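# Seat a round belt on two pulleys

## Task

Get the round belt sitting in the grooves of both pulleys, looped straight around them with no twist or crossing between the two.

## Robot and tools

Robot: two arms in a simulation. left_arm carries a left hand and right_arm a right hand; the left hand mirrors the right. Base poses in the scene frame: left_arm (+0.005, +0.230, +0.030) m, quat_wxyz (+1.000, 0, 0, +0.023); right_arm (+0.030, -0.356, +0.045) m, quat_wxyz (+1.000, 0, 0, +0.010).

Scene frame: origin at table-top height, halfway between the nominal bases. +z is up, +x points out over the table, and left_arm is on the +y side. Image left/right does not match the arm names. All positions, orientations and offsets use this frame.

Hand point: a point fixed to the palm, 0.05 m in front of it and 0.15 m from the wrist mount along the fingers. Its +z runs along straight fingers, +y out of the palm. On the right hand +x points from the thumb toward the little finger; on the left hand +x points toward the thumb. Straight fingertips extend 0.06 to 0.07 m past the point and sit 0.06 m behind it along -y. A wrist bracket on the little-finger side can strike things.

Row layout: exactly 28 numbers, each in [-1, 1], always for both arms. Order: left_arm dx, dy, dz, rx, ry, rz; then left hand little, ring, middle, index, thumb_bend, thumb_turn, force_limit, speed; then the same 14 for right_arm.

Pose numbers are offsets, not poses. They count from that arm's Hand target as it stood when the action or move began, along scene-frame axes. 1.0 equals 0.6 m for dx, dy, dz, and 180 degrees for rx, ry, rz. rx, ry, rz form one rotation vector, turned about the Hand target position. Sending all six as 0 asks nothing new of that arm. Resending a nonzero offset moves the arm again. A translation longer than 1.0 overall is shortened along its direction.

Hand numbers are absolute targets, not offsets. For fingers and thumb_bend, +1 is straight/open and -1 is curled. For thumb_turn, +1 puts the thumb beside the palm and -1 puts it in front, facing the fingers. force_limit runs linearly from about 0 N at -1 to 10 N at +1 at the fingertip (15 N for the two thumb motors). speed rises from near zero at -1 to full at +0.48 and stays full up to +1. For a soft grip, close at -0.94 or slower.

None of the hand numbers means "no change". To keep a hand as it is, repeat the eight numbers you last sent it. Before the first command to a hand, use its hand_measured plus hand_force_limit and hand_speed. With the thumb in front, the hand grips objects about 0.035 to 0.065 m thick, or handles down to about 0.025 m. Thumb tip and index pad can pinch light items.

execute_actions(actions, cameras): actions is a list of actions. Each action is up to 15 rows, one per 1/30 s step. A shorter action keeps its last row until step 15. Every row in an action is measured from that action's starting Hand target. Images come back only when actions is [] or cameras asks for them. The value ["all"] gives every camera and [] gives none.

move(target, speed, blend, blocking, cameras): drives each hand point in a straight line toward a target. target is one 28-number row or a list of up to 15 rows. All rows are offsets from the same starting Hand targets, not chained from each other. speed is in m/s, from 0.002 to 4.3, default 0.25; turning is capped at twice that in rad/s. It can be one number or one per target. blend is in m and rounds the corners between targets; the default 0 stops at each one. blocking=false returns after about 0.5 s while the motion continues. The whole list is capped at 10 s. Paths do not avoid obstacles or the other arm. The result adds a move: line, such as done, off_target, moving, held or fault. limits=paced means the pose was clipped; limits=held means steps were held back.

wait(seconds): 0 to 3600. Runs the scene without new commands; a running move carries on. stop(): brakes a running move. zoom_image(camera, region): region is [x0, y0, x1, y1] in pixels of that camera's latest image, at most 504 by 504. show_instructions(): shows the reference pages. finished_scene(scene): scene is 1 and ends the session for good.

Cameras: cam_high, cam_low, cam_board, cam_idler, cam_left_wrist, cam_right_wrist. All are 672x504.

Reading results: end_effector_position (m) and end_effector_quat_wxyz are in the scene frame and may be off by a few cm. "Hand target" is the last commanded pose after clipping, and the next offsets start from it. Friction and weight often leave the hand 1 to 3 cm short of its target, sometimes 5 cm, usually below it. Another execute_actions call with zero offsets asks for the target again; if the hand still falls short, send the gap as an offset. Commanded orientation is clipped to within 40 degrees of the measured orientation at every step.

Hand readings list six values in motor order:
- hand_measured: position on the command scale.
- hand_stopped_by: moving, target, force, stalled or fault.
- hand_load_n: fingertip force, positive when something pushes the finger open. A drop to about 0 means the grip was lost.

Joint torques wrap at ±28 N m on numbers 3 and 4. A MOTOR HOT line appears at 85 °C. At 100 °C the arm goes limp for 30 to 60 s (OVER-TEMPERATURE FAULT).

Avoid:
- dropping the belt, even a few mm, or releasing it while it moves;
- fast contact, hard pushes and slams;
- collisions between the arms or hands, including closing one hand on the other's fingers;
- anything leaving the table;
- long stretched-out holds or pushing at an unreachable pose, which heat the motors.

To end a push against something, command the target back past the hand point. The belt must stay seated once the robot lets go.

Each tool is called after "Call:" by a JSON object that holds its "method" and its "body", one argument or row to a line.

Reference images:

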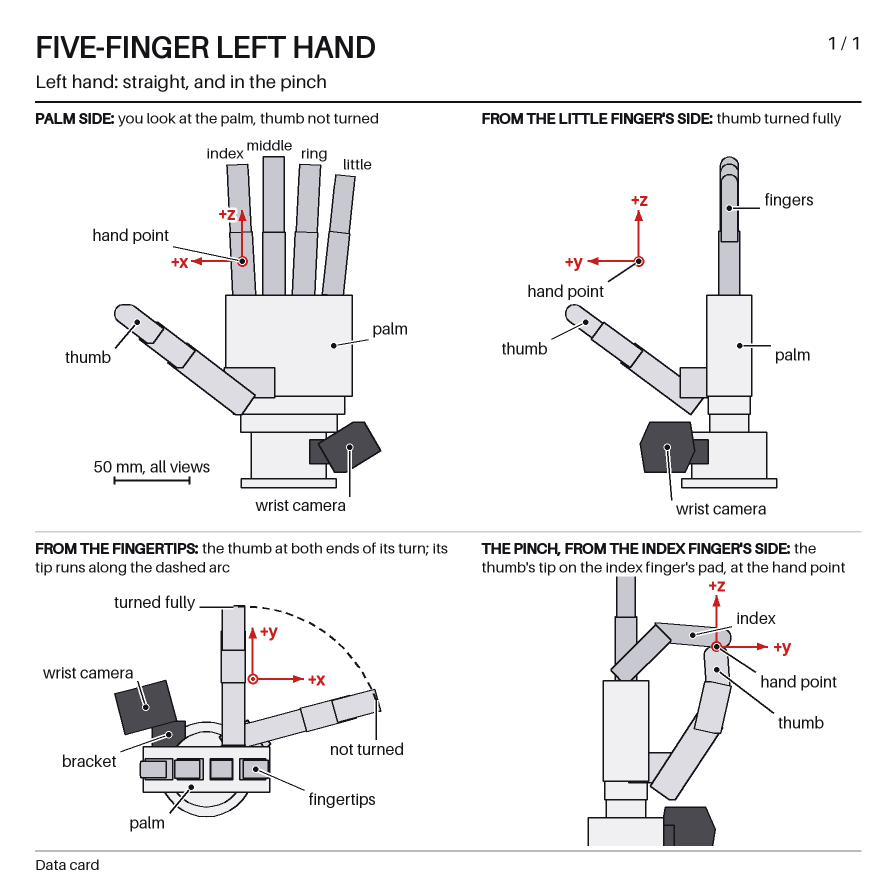

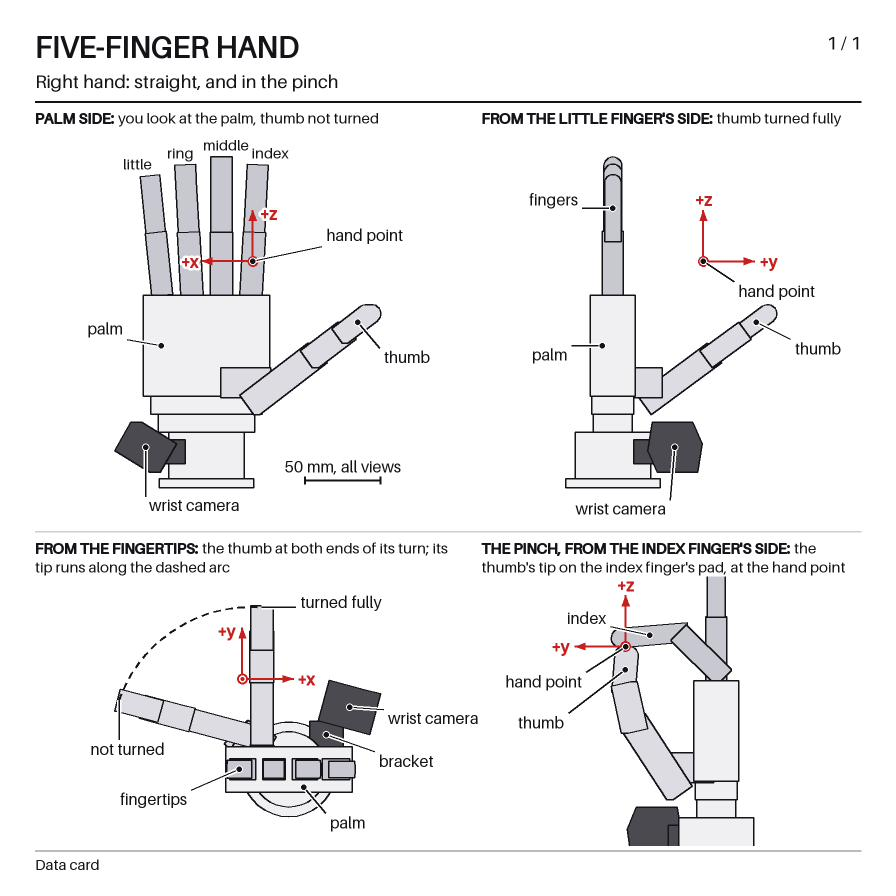

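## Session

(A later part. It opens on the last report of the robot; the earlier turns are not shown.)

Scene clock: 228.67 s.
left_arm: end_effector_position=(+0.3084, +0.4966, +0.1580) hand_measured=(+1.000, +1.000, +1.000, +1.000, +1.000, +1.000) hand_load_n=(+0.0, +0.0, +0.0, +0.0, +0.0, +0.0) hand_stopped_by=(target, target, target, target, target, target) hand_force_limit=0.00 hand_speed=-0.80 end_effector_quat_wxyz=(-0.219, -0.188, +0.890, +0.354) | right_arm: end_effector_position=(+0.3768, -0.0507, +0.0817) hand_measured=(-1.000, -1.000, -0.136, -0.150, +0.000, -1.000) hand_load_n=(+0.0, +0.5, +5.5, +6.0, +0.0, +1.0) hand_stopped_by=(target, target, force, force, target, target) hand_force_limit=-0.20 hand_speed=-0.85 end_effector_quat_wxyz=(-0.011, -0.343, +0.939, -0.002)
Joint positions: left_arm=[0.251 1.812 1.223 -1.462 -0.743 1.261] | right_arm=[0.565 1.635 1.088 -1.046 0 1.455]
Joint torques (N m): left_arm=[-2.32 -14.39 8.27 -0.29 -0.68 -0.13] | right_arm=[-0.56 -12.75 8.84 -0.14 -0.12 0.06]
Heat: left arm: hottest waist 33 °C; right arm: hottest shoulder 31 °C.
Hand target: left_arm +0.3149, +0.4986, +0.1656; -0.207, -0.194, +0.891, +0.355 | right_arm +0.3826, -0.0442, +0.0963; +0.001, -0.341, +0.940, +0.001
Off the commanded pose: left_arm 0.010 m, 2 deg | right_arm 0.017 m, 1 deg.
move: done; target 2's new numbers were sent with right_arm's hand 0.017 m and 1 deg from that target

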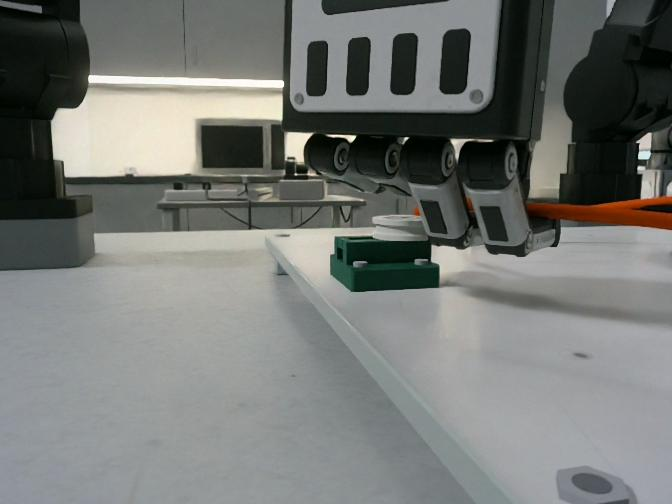

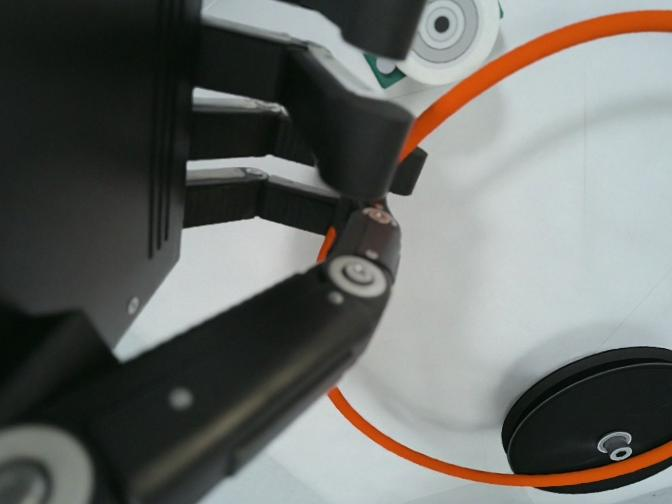

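Call:
{"method": "move", "body": {
  "target": [
    [0,0,0,0,0,0,1,1,1,1,1,1,0,-0.8,0,0,0.1,0,0,0,-1,-1,-0.4,-0.4,0.0,-1,-0.2,-0.85]
  ],
  "speed": 0.08,
  "cameras": ["all"]
}}

Scene clock: 232.33 s.
left_arm: end_effector_position=(+0.3084, +0.4966, +0.1580) hand_measured=(+1.000, +1.000, +1.000, +1.000, +1.000, +1.000) hand_load_n=(+0.0, +0.0, +0.0, +0.0, +0.0, +0.0) hand_stopped_by=(target, target, target, target, target, target) hand_force_limit=0.00 hand_speed=-0.80 end_effector_quat_wxyz=(-0.219, -0.188, +0.890, +0.354) | right_arm: end_effector_position=(+0.3713, -0.0544, +0.1349) hand_measured=(-1.000, -1.000, -0.136, -0.150, +0.000, -1.000) hand_load_n=(+0.5, +0.0, +5.0, +5.0, +0.0, +2.0) hand_stopped_by=(target, target, force, force, target, target) hand_force_limit=-0.20 hand_speed=-0.85 end_effector_quat_wxyz=(-0.019, -0.343, +0.939, -0.004)
Joint positions: left_arm=[0.251 1.812 1.223 -1.462 -0.743 1.261] | right_arm=[0.565 1.564 1.159 -1.205 0 1.456]
Joint torques (N m): left_arm=[-2.32 -14.39 8.27 -0.29 -0.68 -0.13] | right_arm=[-0.73 -13.04 10.89 -0.28 -0.14 0.07]
Heat: left arm: hottest waist 33 °C; right arm: hottest shoulder 31 °C.
Hand target: left_arm +0.3149, +0.4986, +0.1656; -0.207, -0.194, +0.891, +0.355 | right_arm +0.3826, -0.0442, +0.1564; +0.001, -0.341, +0.940, +0.001
Off the commanded pose: left_arm 0.010 m, 2 deg | right_arm 0.026 m, 2 deg.
move: off_target (right_arm)

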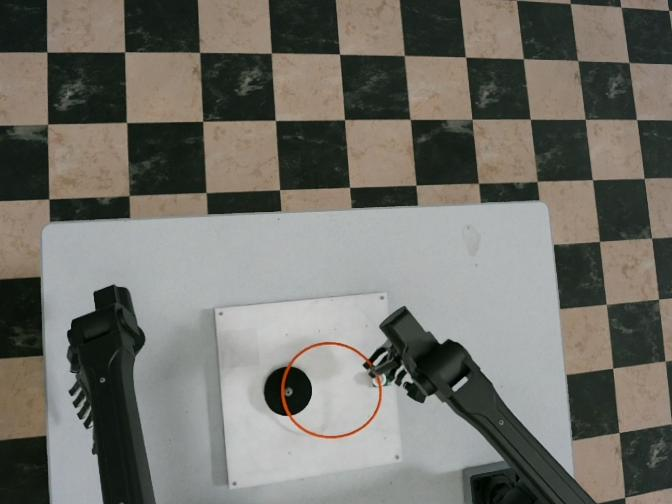

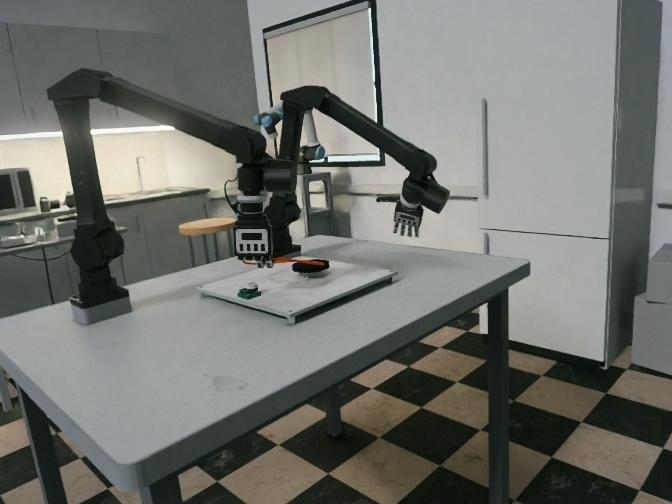

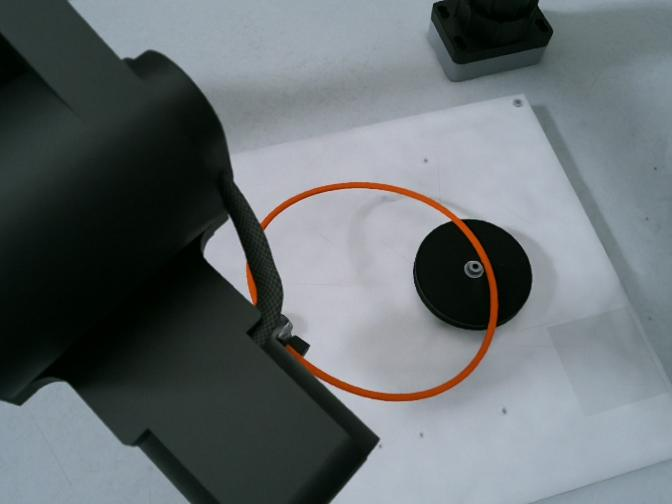

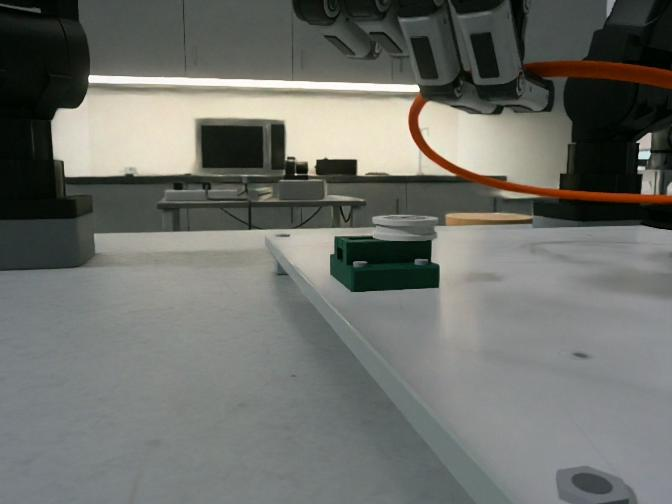

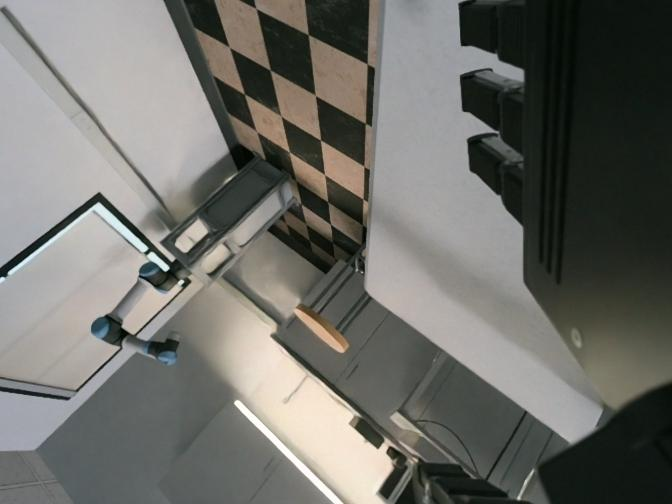

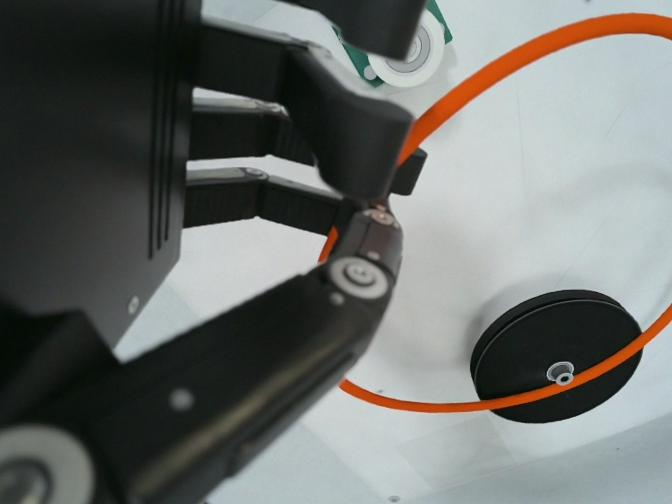

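Call:
{"method": "move", "body": {
  "target": [
    [0,0,0,0,0,0,1,1,1,1,1,1,0,-0.8,0,0,0.09,0,0,0,-1,-1,-0.4,-0.4,0.0,-1,-0.2,-0.85],
    [0,0,0,0,0,0,1,1,1,1,1,1,0,-0.8,-0.104,-0.143,0.09,0,0,-0.139,-1,-1,-0.4,-0.4,0.0,-1,-0.2,-0.85]
  ],
  "speed": 0.08,
  "blend": 0.02,
  "cameras": ["cam_high","cam_low","cam_board","cam_idler","cam_right_wrist"]
}}

Scene clock: 241.70 s.
left_arm: end_effector_position=(+0.3084, +0.4966, +0.1580) hand_measured=(+1.000, +1.000, +1.000, +1.000, +1.000, +1.000) hand_load_n=(+0.0, +0.0, +0.0, +0.0, +0.0, +0.0) hand_stopped_by=(target, target, target, target, target, target) hand_force_limit=0.00 hand_speed=-0.80 end_effector_quat_wxyz=(-0.219, -0.188, +0.890, +0.354) | right_arm: end_effector_position=(+0.3221, -0.1242, +0.2089) hand_measured=(-1.000, -1.000, -0.136, -0.150, +0.000, -1.000) hand_load_n=(+0.0, +0.0, +4.0, +4.0, +1.5, +2.5) hand_stopped_by=(target, target, force, force, target, target) hand_force_limit=-0.20 hand_speed=-0.85 end_effector_quat_wxyz=(+0.004, -0.139, +0.990, +0.002)
Joint positions: left_arm=[0.251 1.812 1.223 -1.462 -0.743 1.261] | right_arm=[0.516 1.201 0.999 -1.362 0 1.828]
Joint torques (N m): left_arm=[-2.32 -14.39 8.27 -0.29 -0.68 -0.13] | right_arm=[-1.61 -7.3 7.8 -0.14 -0.08 0.07]
Heat: left arm: hottest waist 33 °C; right arm: hottest elbow 32 °C.
Hand target: left_arm +0.3149, +0.4986, +0.1656; -0.207, -0.194, +0.891, +0.355 | right_arm +0.3202, -0.1300, +0.2104; +0.002, -0.130, +0.992, +0.001
Off the commanded pose: left_arm 0.010 m, 2 deg | right_arm 0.006 m, 1 deg.
move: done

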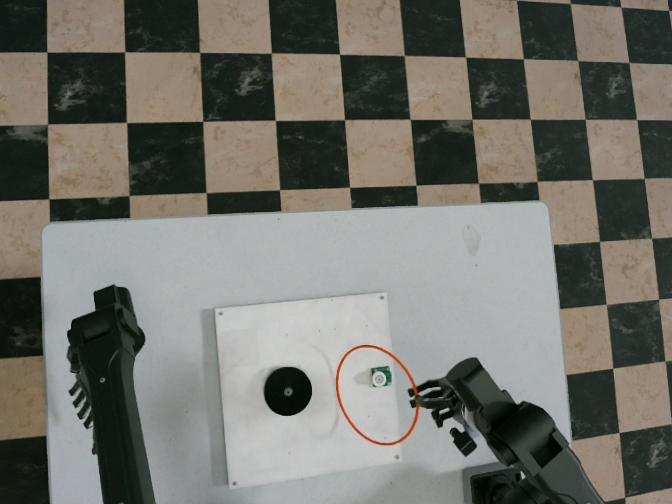

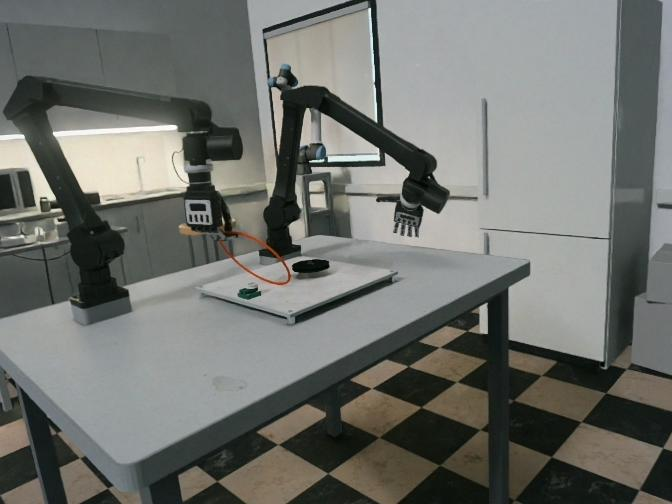

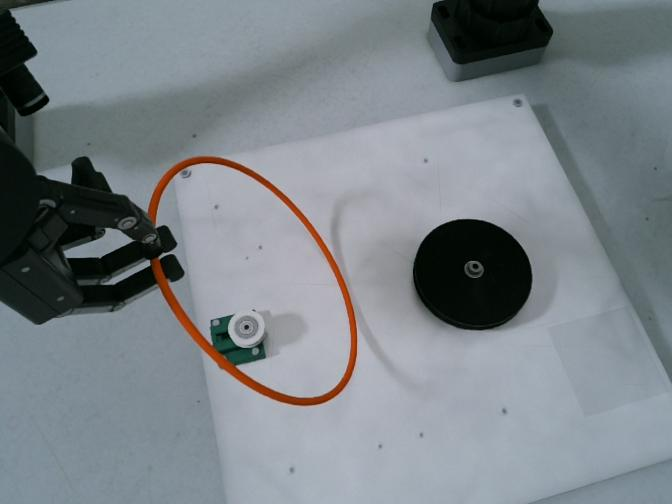

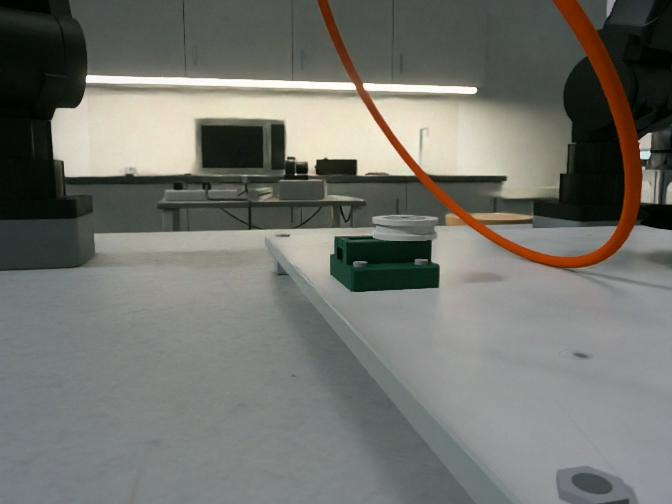

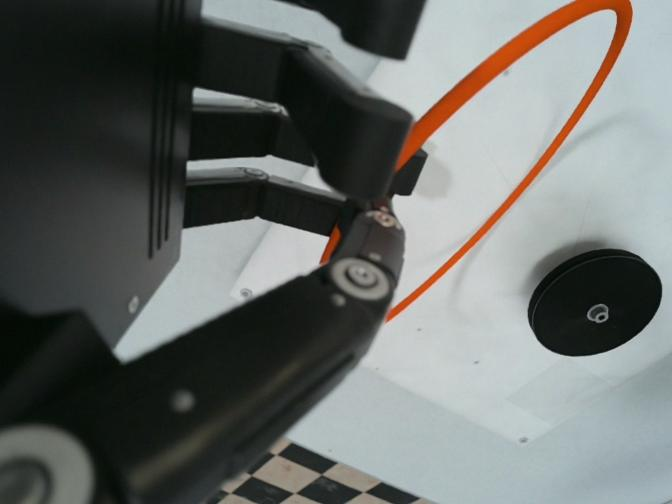

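Call:
{"method": "zoom_image", "body": {
  "camera": "cam_low",
  "region": [260, 235, 360, 305]
}}

Call:
{"method": "zoom_image", "body": {
  "camera": "cam_right_wrist",
  "region": [500, 220, 672, 380]
}}

Call:
{"method": "zoom_image", "body": {
  "camera": "cam_board",
  "region": [390, 200, 560, 350]
}}

Call:
{"method": "zoom_image", "body": {
  "camera": "cam_idler",
  "region": [310, 190, 460, 310]
}}

Scaled by 5.040 from the camera's image (finer frame: 960x720).

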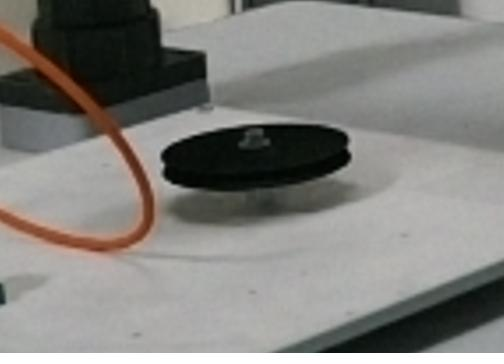

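Scaled by 2.930 from the camera's image (finer frame: 960x720).

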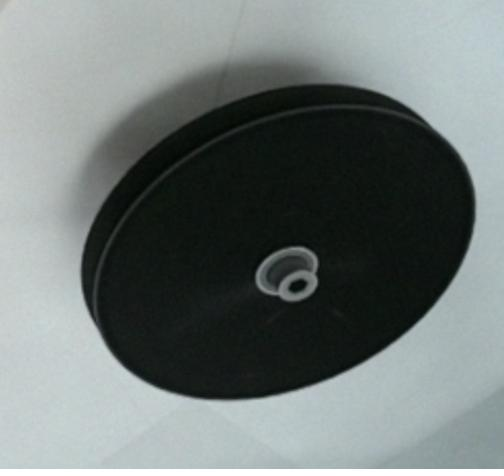

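Scaled by 2.965 from the camera's image (finer frame: 960x720).

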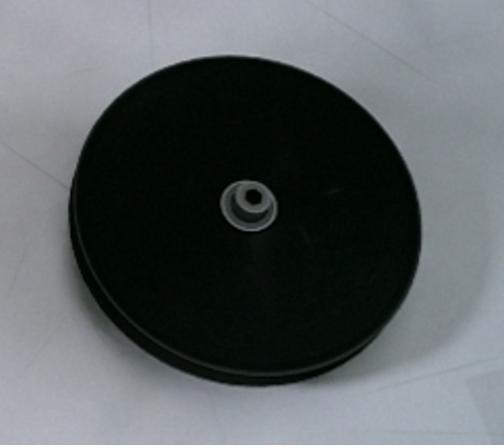

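Scaled by 3.360 from the camera's image (finer frame: 960x720).

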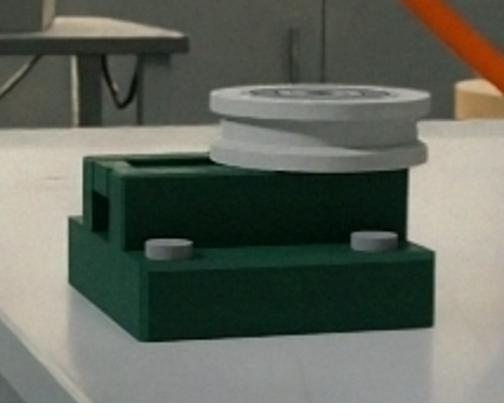

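Call:
{"method": "move", "body": {
  "target": [
    [0,0,0,0,0,0,1,1,1,1,1,1,0,-0.8,0,0,0.091,0,0,0,-1,-1,-0.4,-0.4,0.0,-1,-0.2,-0.85],
    [0,0,0,0,0,0,1,1,1,1,1,1,0,-0.8,0.03,0.308,0.1,0,0,0.061,-1,-1,-0.4,-0.4,0.0,-1,-0.2,-0.85]
  ],
  "speed": 0.1,
  "blend": 0.02,
  "cameras": ["cam_high","cam_low","cam_board","cam_idler","cam_right_wrist"]
}}

Scene clock: 265.47 s.
left_arm: end_effector_position=(+0.3084, +0.4966, +0.1580) hand_measured=(+1.000, +1.000, +1.000, +1.000, +1.000, +1.000) hand_load_n=(+0.0, +0.0, +0.0, +0.0, +0.0, +0.0) hand_stopped_by=(target, target, target, target, target, target) hand_force_limit=0.00 hand_speed=-0.80 end_effector_quat_wxyz=(-0.219, -0.188, +0.890, +0.354) | right_arm: end_effector_position=(+0.3312, +0.0441, +0.2572) hand_measured=(-1.000, -1.000, -0.136, -0.150, +0.000, -1.000) hand_load_n=(+0.0, +0.0, +3.5, +4.0, +2.5, +2.0) hand_stopped_by=(target, target, force, force, target, target) hand_force_limit=-0.20 hand_speed=-0.85 end_effector_quat_wxyz=(-0.007, -0.226, +0.974, -0.005)
Joint positions: left_arm=[0.251 1.812 1.223 -1.462 -0.743 1.261] | right_arm=[0.817 1.524 1.444 -1.508 0 1.953]
Joint torques (N m): left_arm=[-2.32 -14.39 8.27 -0.29 -0.68 -0.13] | right_arm=[-0.32 -11.22 12.15 -0.05 -0.06 0.1]
Heat: left arm: hottest waist 32 °C; right arm: hottest elbow 33 °C.
Hand target: left_arm +0.3149, +0.4986, +0.1656; -0.207, -0.194, +0.891, +0.355 | right_arm +0.3383, +0.0548, +0.2705; +0.002, -0.224, +0.975, +0.001
Off the commanded pose: left_arm 0.010 m, 2 deg | right_arm 0.018 m, 1 deg.
move: off_target (right_arm)

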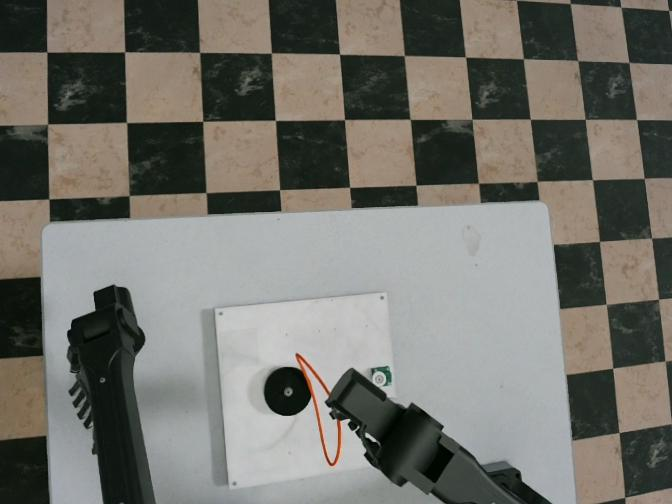

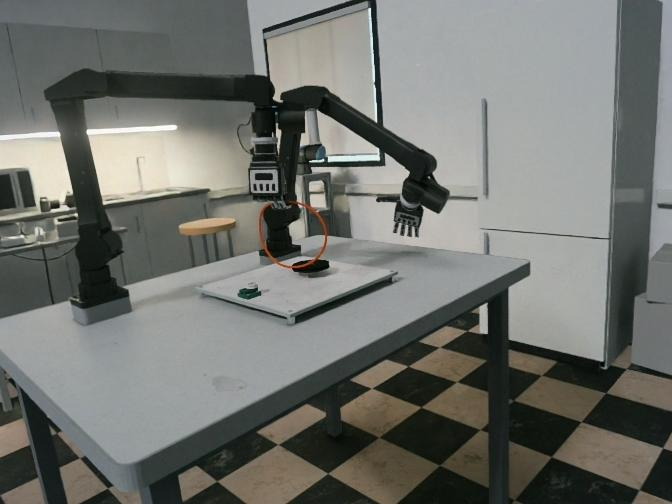

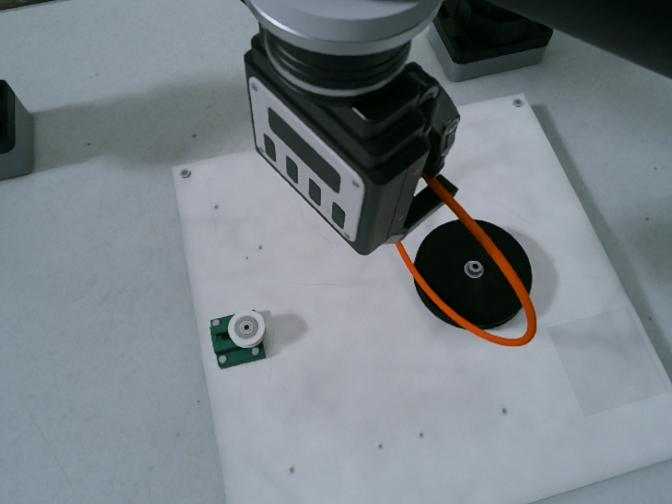

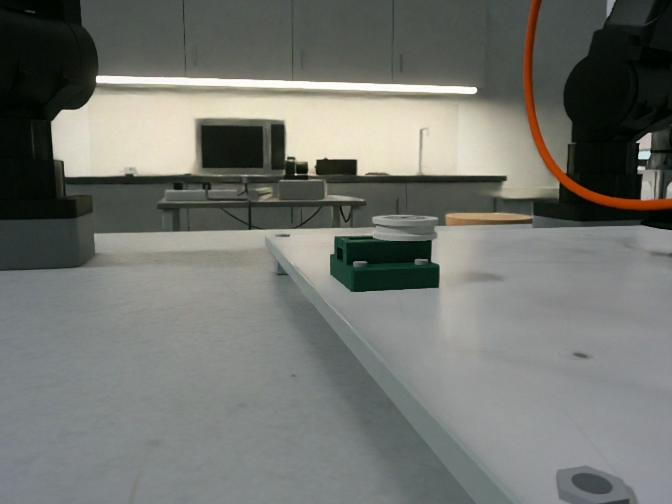

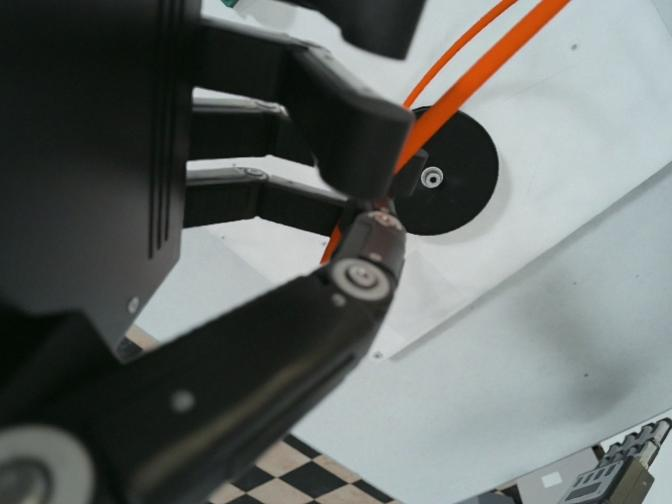

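Call:
{"method": "move", "body": {
  "target": [
    [0,0,0,0,0,0,1,1,1,1,1,1,0,-0.8,0,0,0.075,0,0,0,-1,-1,-0.4,-0.4,0.0,-1,-0.2,-0.85],
    [0,0,0,0,0,0,1,1,1,1,1,1,0,-0.8,-0.05,0.133,0.075,0,0,0.017,-1,-1,-0.4,-0.4,0.0,-1,-0.2,-0.85]
  ],
  "speed": 0.08,
  "blend": 0.02,
  "cameras": ["cam_high","cam_low","cam_board","cam_right_wrist"]
}}

Scene clock: 290.77 s.
left_arm: end_effector_position=(+0.3084, +0.4966, +0.1580) hand_measured=(+1.000, +1.000, +1.000, +1.000, +1.000, +1.000) hand_load_n=(+0.0, +0.0, +0.0, +0.0, +0.0, +0.5) hand_stopped_by=(target, target, target, target, target, target) hand_force_limit=0.00 hand_speed=-0.80 end_effector_quat_wxyz=(-0.219, -0.188, +0.890, +0.354) | right_arm: end_effector_position=(+0.3033, +0.1242, +0.3030) hand_measured=(-1.000, -1.000, -0.136, -0.150, +0.000, -1.000) hand_load_n=(+0.0, +0.0, +4.0, +4.0, +2.5, +2.5) hand_stopped_by=(target, target, force, force, target, target) hand_force_limit=-0.20 hand_speed=-0.85 end_effector_quat_wxyz=(-0.006, -0.252, +0.968, -0.006)
Joint positions: left_arm=[0.251 1.812 1.223 -1.462 -0.743 1.261] | right_arm=[0.962 1.65 1.715 -1.653 0 2.043]
Joint torques (N m): left_arm=[-2.32 -14.39 8.27 -0.29 -0.68 -0.13] | right_arm=[-1.03 -12.92 12.44 -0.17 -0.05 0.02]
Heat: left arm: hottest waist 32 °C; right arm: hottest elbow 37 °C.
Hand target: left_arm +0.3149, +0.4986, +0.1656; -0.207, -0.194, +0.891, +0.355 | right_arm +0.3083, +0.1347, +0.3153; +0.002, -0.250, +0.968, +0.001
Off the commanded pose: left_arm 0.010 m, 2 deg | right_arm 0.017 m, 1 deg.
move: off_target (right_arm)

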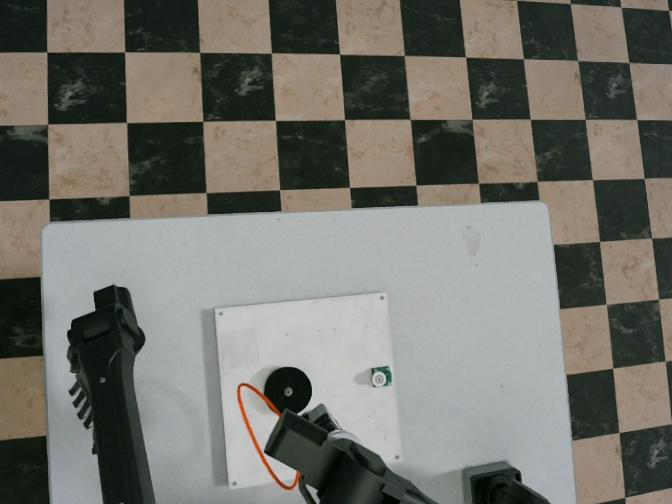

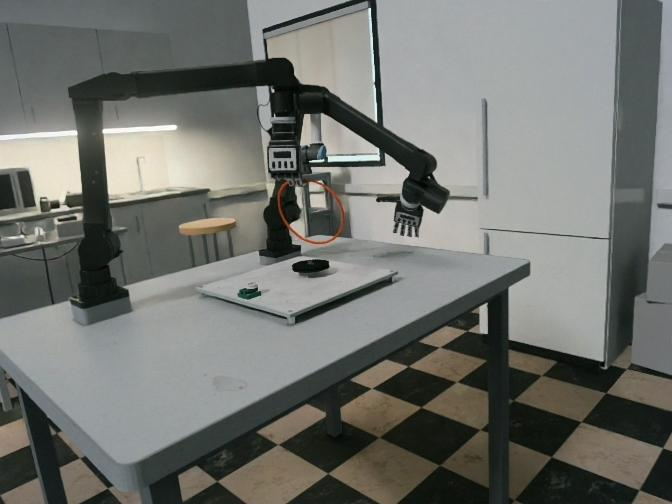

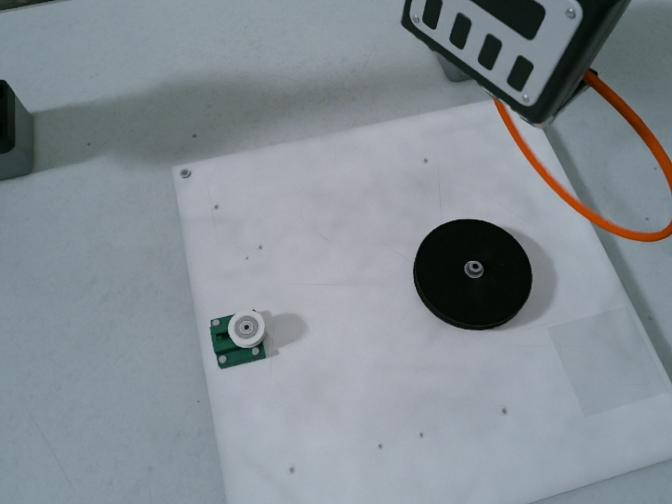

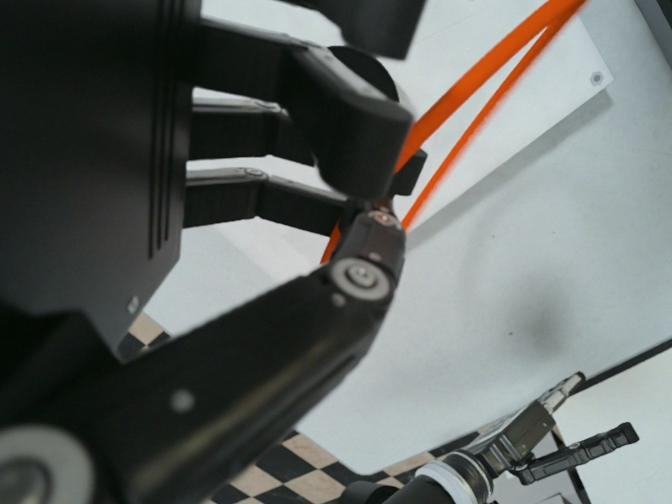

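Call:
{"method": "move", "body": {
  "target": [
    [0,0,0,0,0,0,1,1,1,1,1,1,0,-0.8,0,0,0,0,0,0,-1,-1,-0.4,-0.4,0.0,-1,-0.2,-0.85],
    [0,0,0,0,0,0,1,1,1,1,1,1,0,-0.8,0.04,-0.013,-0.02,0,0,0,-1,-1,-0.4,-0.4,0.0,-1,-0.2,-0.85]
  ],
  "speed": 0.06,
  "cameras": ["cam_high","cam_low","cam_board","cam_right_wrist"]
}}

Call:
{"method": "zoom_image", "body": {
  "camera": "cam_low",
  "region": [240, 160, 380, 300]
}}

Call:
{"method": "zoom_image", "body": {
  "camera": "cam_high",
  "region": [200, 340, 420, 504]
}}

Scene clock: 323.50 s.
left_arm: end_effector_position=(+0.3084, +0.4966, +0.1580) hand_measured=(+1.000, +1.000, +1.000, +1.000, +1.000, +1.000) hand_load_n=(+0.0, +0.0, +0.0, +0.0, +0.0, +0.0) hand_stopped_by=(target, target, target, target, target, target) hand_force_limit=0.00 hand_speed=-0.80 end_effector_quat_wxyz=(-0.219, -0.188, +0.890, +0.354) | right_arm: end_effector_position=(+0.3216, +0.1144, +0.2944) hand_measured=(-1.000, -1.000, -0.136, -0.150, +0.000, -1.000) hand_load_n=(+0.0, +0.0, +4.0, +4.0, +2.0, +2.0) hand_stopped_by=(target, target, force, force, target, target) hand_force_limit=-0.20 hand_speed=-0.85 end_effector_quat_wxyz=(-0.013, -0.247, +0.969, -0.011)
Joint positions: left_arm=[0.251 1.812 1.223 -1.462 -0.743 1.261] | right_arm=[0.922 1.667 1.715 -1.653 0.001 2.014]
Joint torques (N m): left_arm=[-2.32 -14.39 8.27 -0.29 -0.68 -0.13] | right_arm=[-1.14 -11.63 11.73 0.7 -0.07 -0.13]
Heat: left arm: hottest waist 32 °C; right arm: hottest elbow 35 °C.
Hand target: left_arm +0.3149, +0.4986, +0.1656; -0.207, -0.194, +0.891, +0.355 | right_arm +0.3322, +0.1269, +0.3035; +0.002, -0.250, +0.968, +0.001
Off the commanded pose: left_arm 0.010 m, 2 deg | right_arm 0.019 m, 2 deg.
move: off_target (right_arm)

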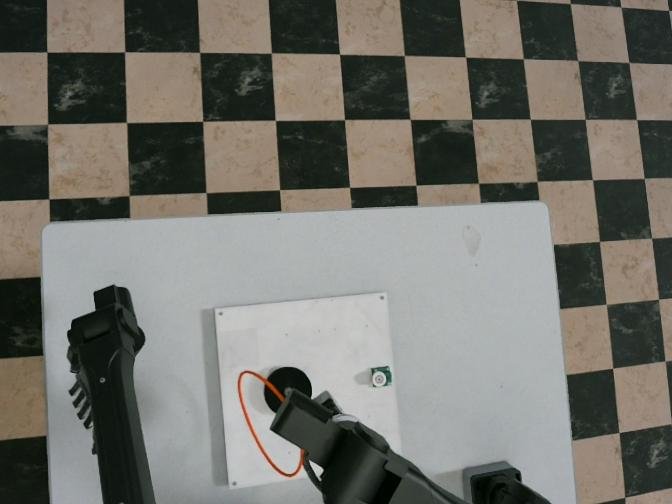

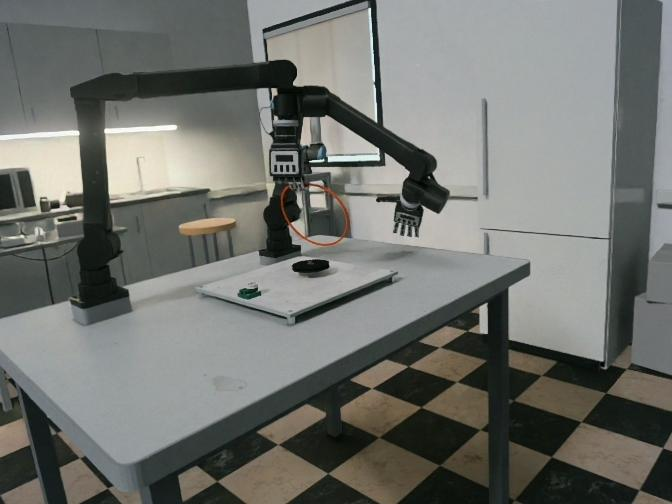

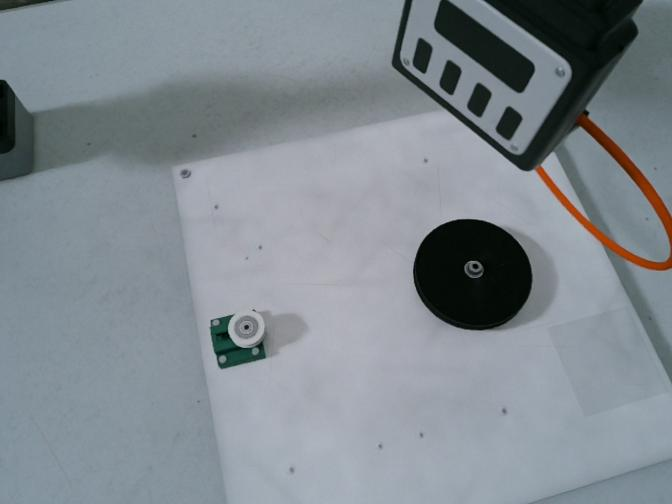

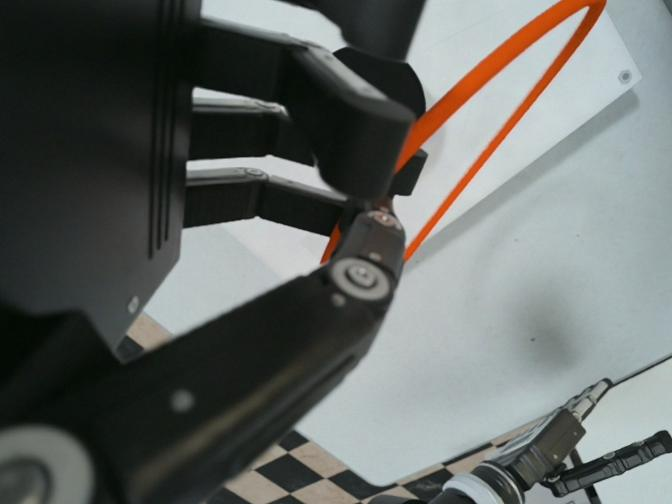

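Scaled by 3.600 from the camera's image (finer frame: 960x720).

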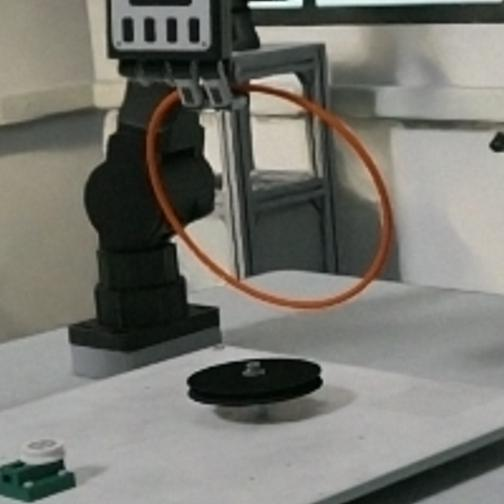

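Scaled by 2.291 from the camera's image (finer frame: 960x720).

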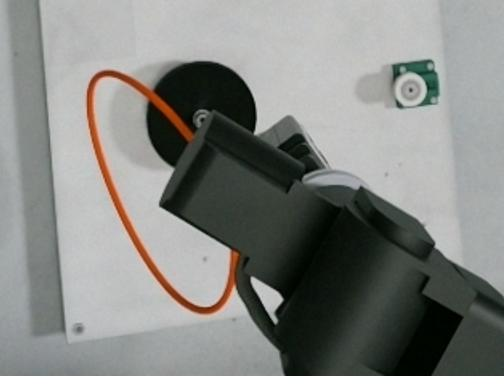

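Call:
{"method": "move", "body": {
  "target": [0,0,0,0,0,0,1,1,1,1,1,1,0,-0.8,0.08,-0.03,0,0,0,0,-1,-1,-0.4,-0.4,0.0,-1,-0.2,-0.85],
  "speed": 0.06,
  "cameras": ["cam_high","cam_low","cam_board","cam_right_wrist"]
}}

Call:
{"method": "zoom_image", "body": {
  "camera": "cam_low",
  "region": [240, 160, 380, 300]
}}

Call:
{"method": "zoom_image", "body": {
  "camera": "cam_high",
  "region": [200, 340, 420, 504]
}}

Scene clock: 331.47 s.
left_arm: end_effector_position=(+0.3084, +0.4966, +0.1580) hand_measured=(+1.000, +1.000, +1.000, +1.000, +1.000, +1.000) hand_load_n=(+0.0, +0.0, +0.0, +0.0, +0.0, +0.0) hand_stopped_by=(target, target, target, target, target, target) hand_force_limit=0.00 hand_speed=-0.80 end_effector_quat_wxyz=(-0.219, -0.188, +0.890, +0.354) | right_arm: end_effector_position=(+0.3685, +0.0991, +0.2928) hand_measured=(-1.000, -1.000, -0.136, -0.150, +0.000, -1.000) hand_load_n=(+0.0, +0.0, +4.0, +4.0, +2.0, +2.5) hand_stopped_by=(target, target, force, force, target, target) hand_force_limit=-0.20 hand_speed=-0.85 end_effector_quat_wxyz=(-0.011, -0.248, +0.969, -0.008)
Joint positions: left_arm=[0.251 1.812 1.223 -1.462 -0.743 1.261] | right_arm=[0.831 1.71 1.765 -1.653 0.001 1.921]
Joint torques (N m): left_arm=[-2.32 -14.39 8.27 -0.29 -0.68 -0.13] | right_arm=[-1.49 -12.69 12.37 0.21 -0.09 -0.08]
Heat: left arm: hottest waist 32 °C; right arm: hottest elbow 36 °C.
Hand target: left_arm +0.3149, +0.4986, +0.1656; -0.207, -0.194, +0.891, +0.355 | right_arm +0.3802, +0.1089, +0.3033; +0.002, -0.250, +0.968, +0.001
Off the commanded pose: left_arm 0.010 m, 2 deg | right_arm 0.019 m, 2 deg.
move: off_target (right_arm)

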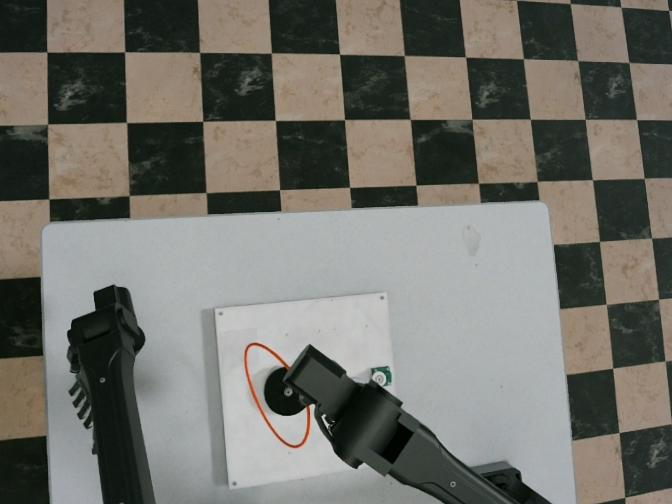

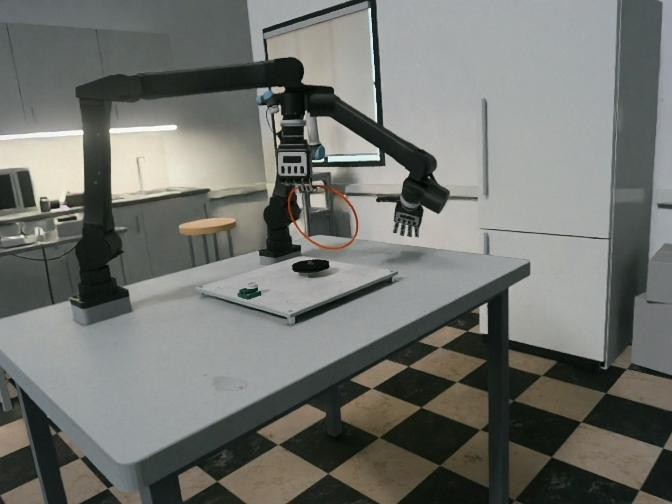

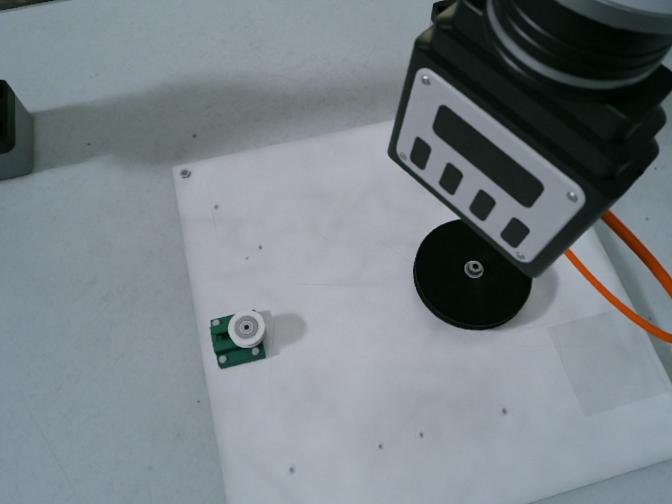

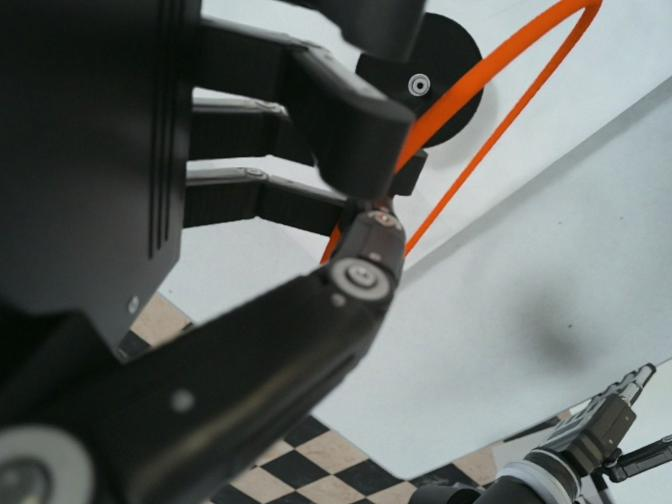

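Scaled by 3.600 from the camera's image (finer frame: 960x720).

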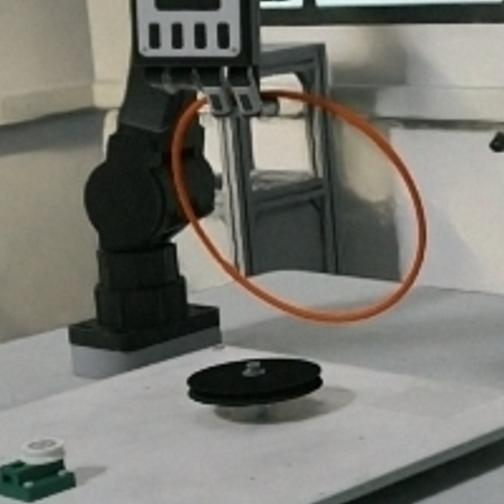

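Scaled by 2.291 from the camera's image (finer frame: 960x720).

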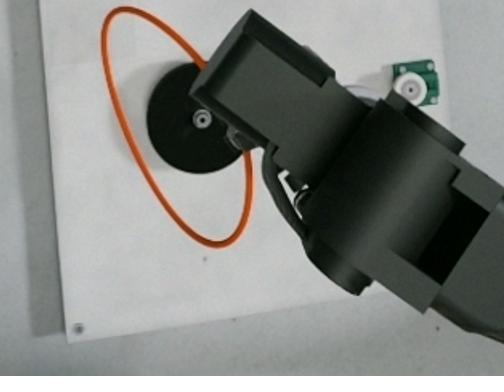

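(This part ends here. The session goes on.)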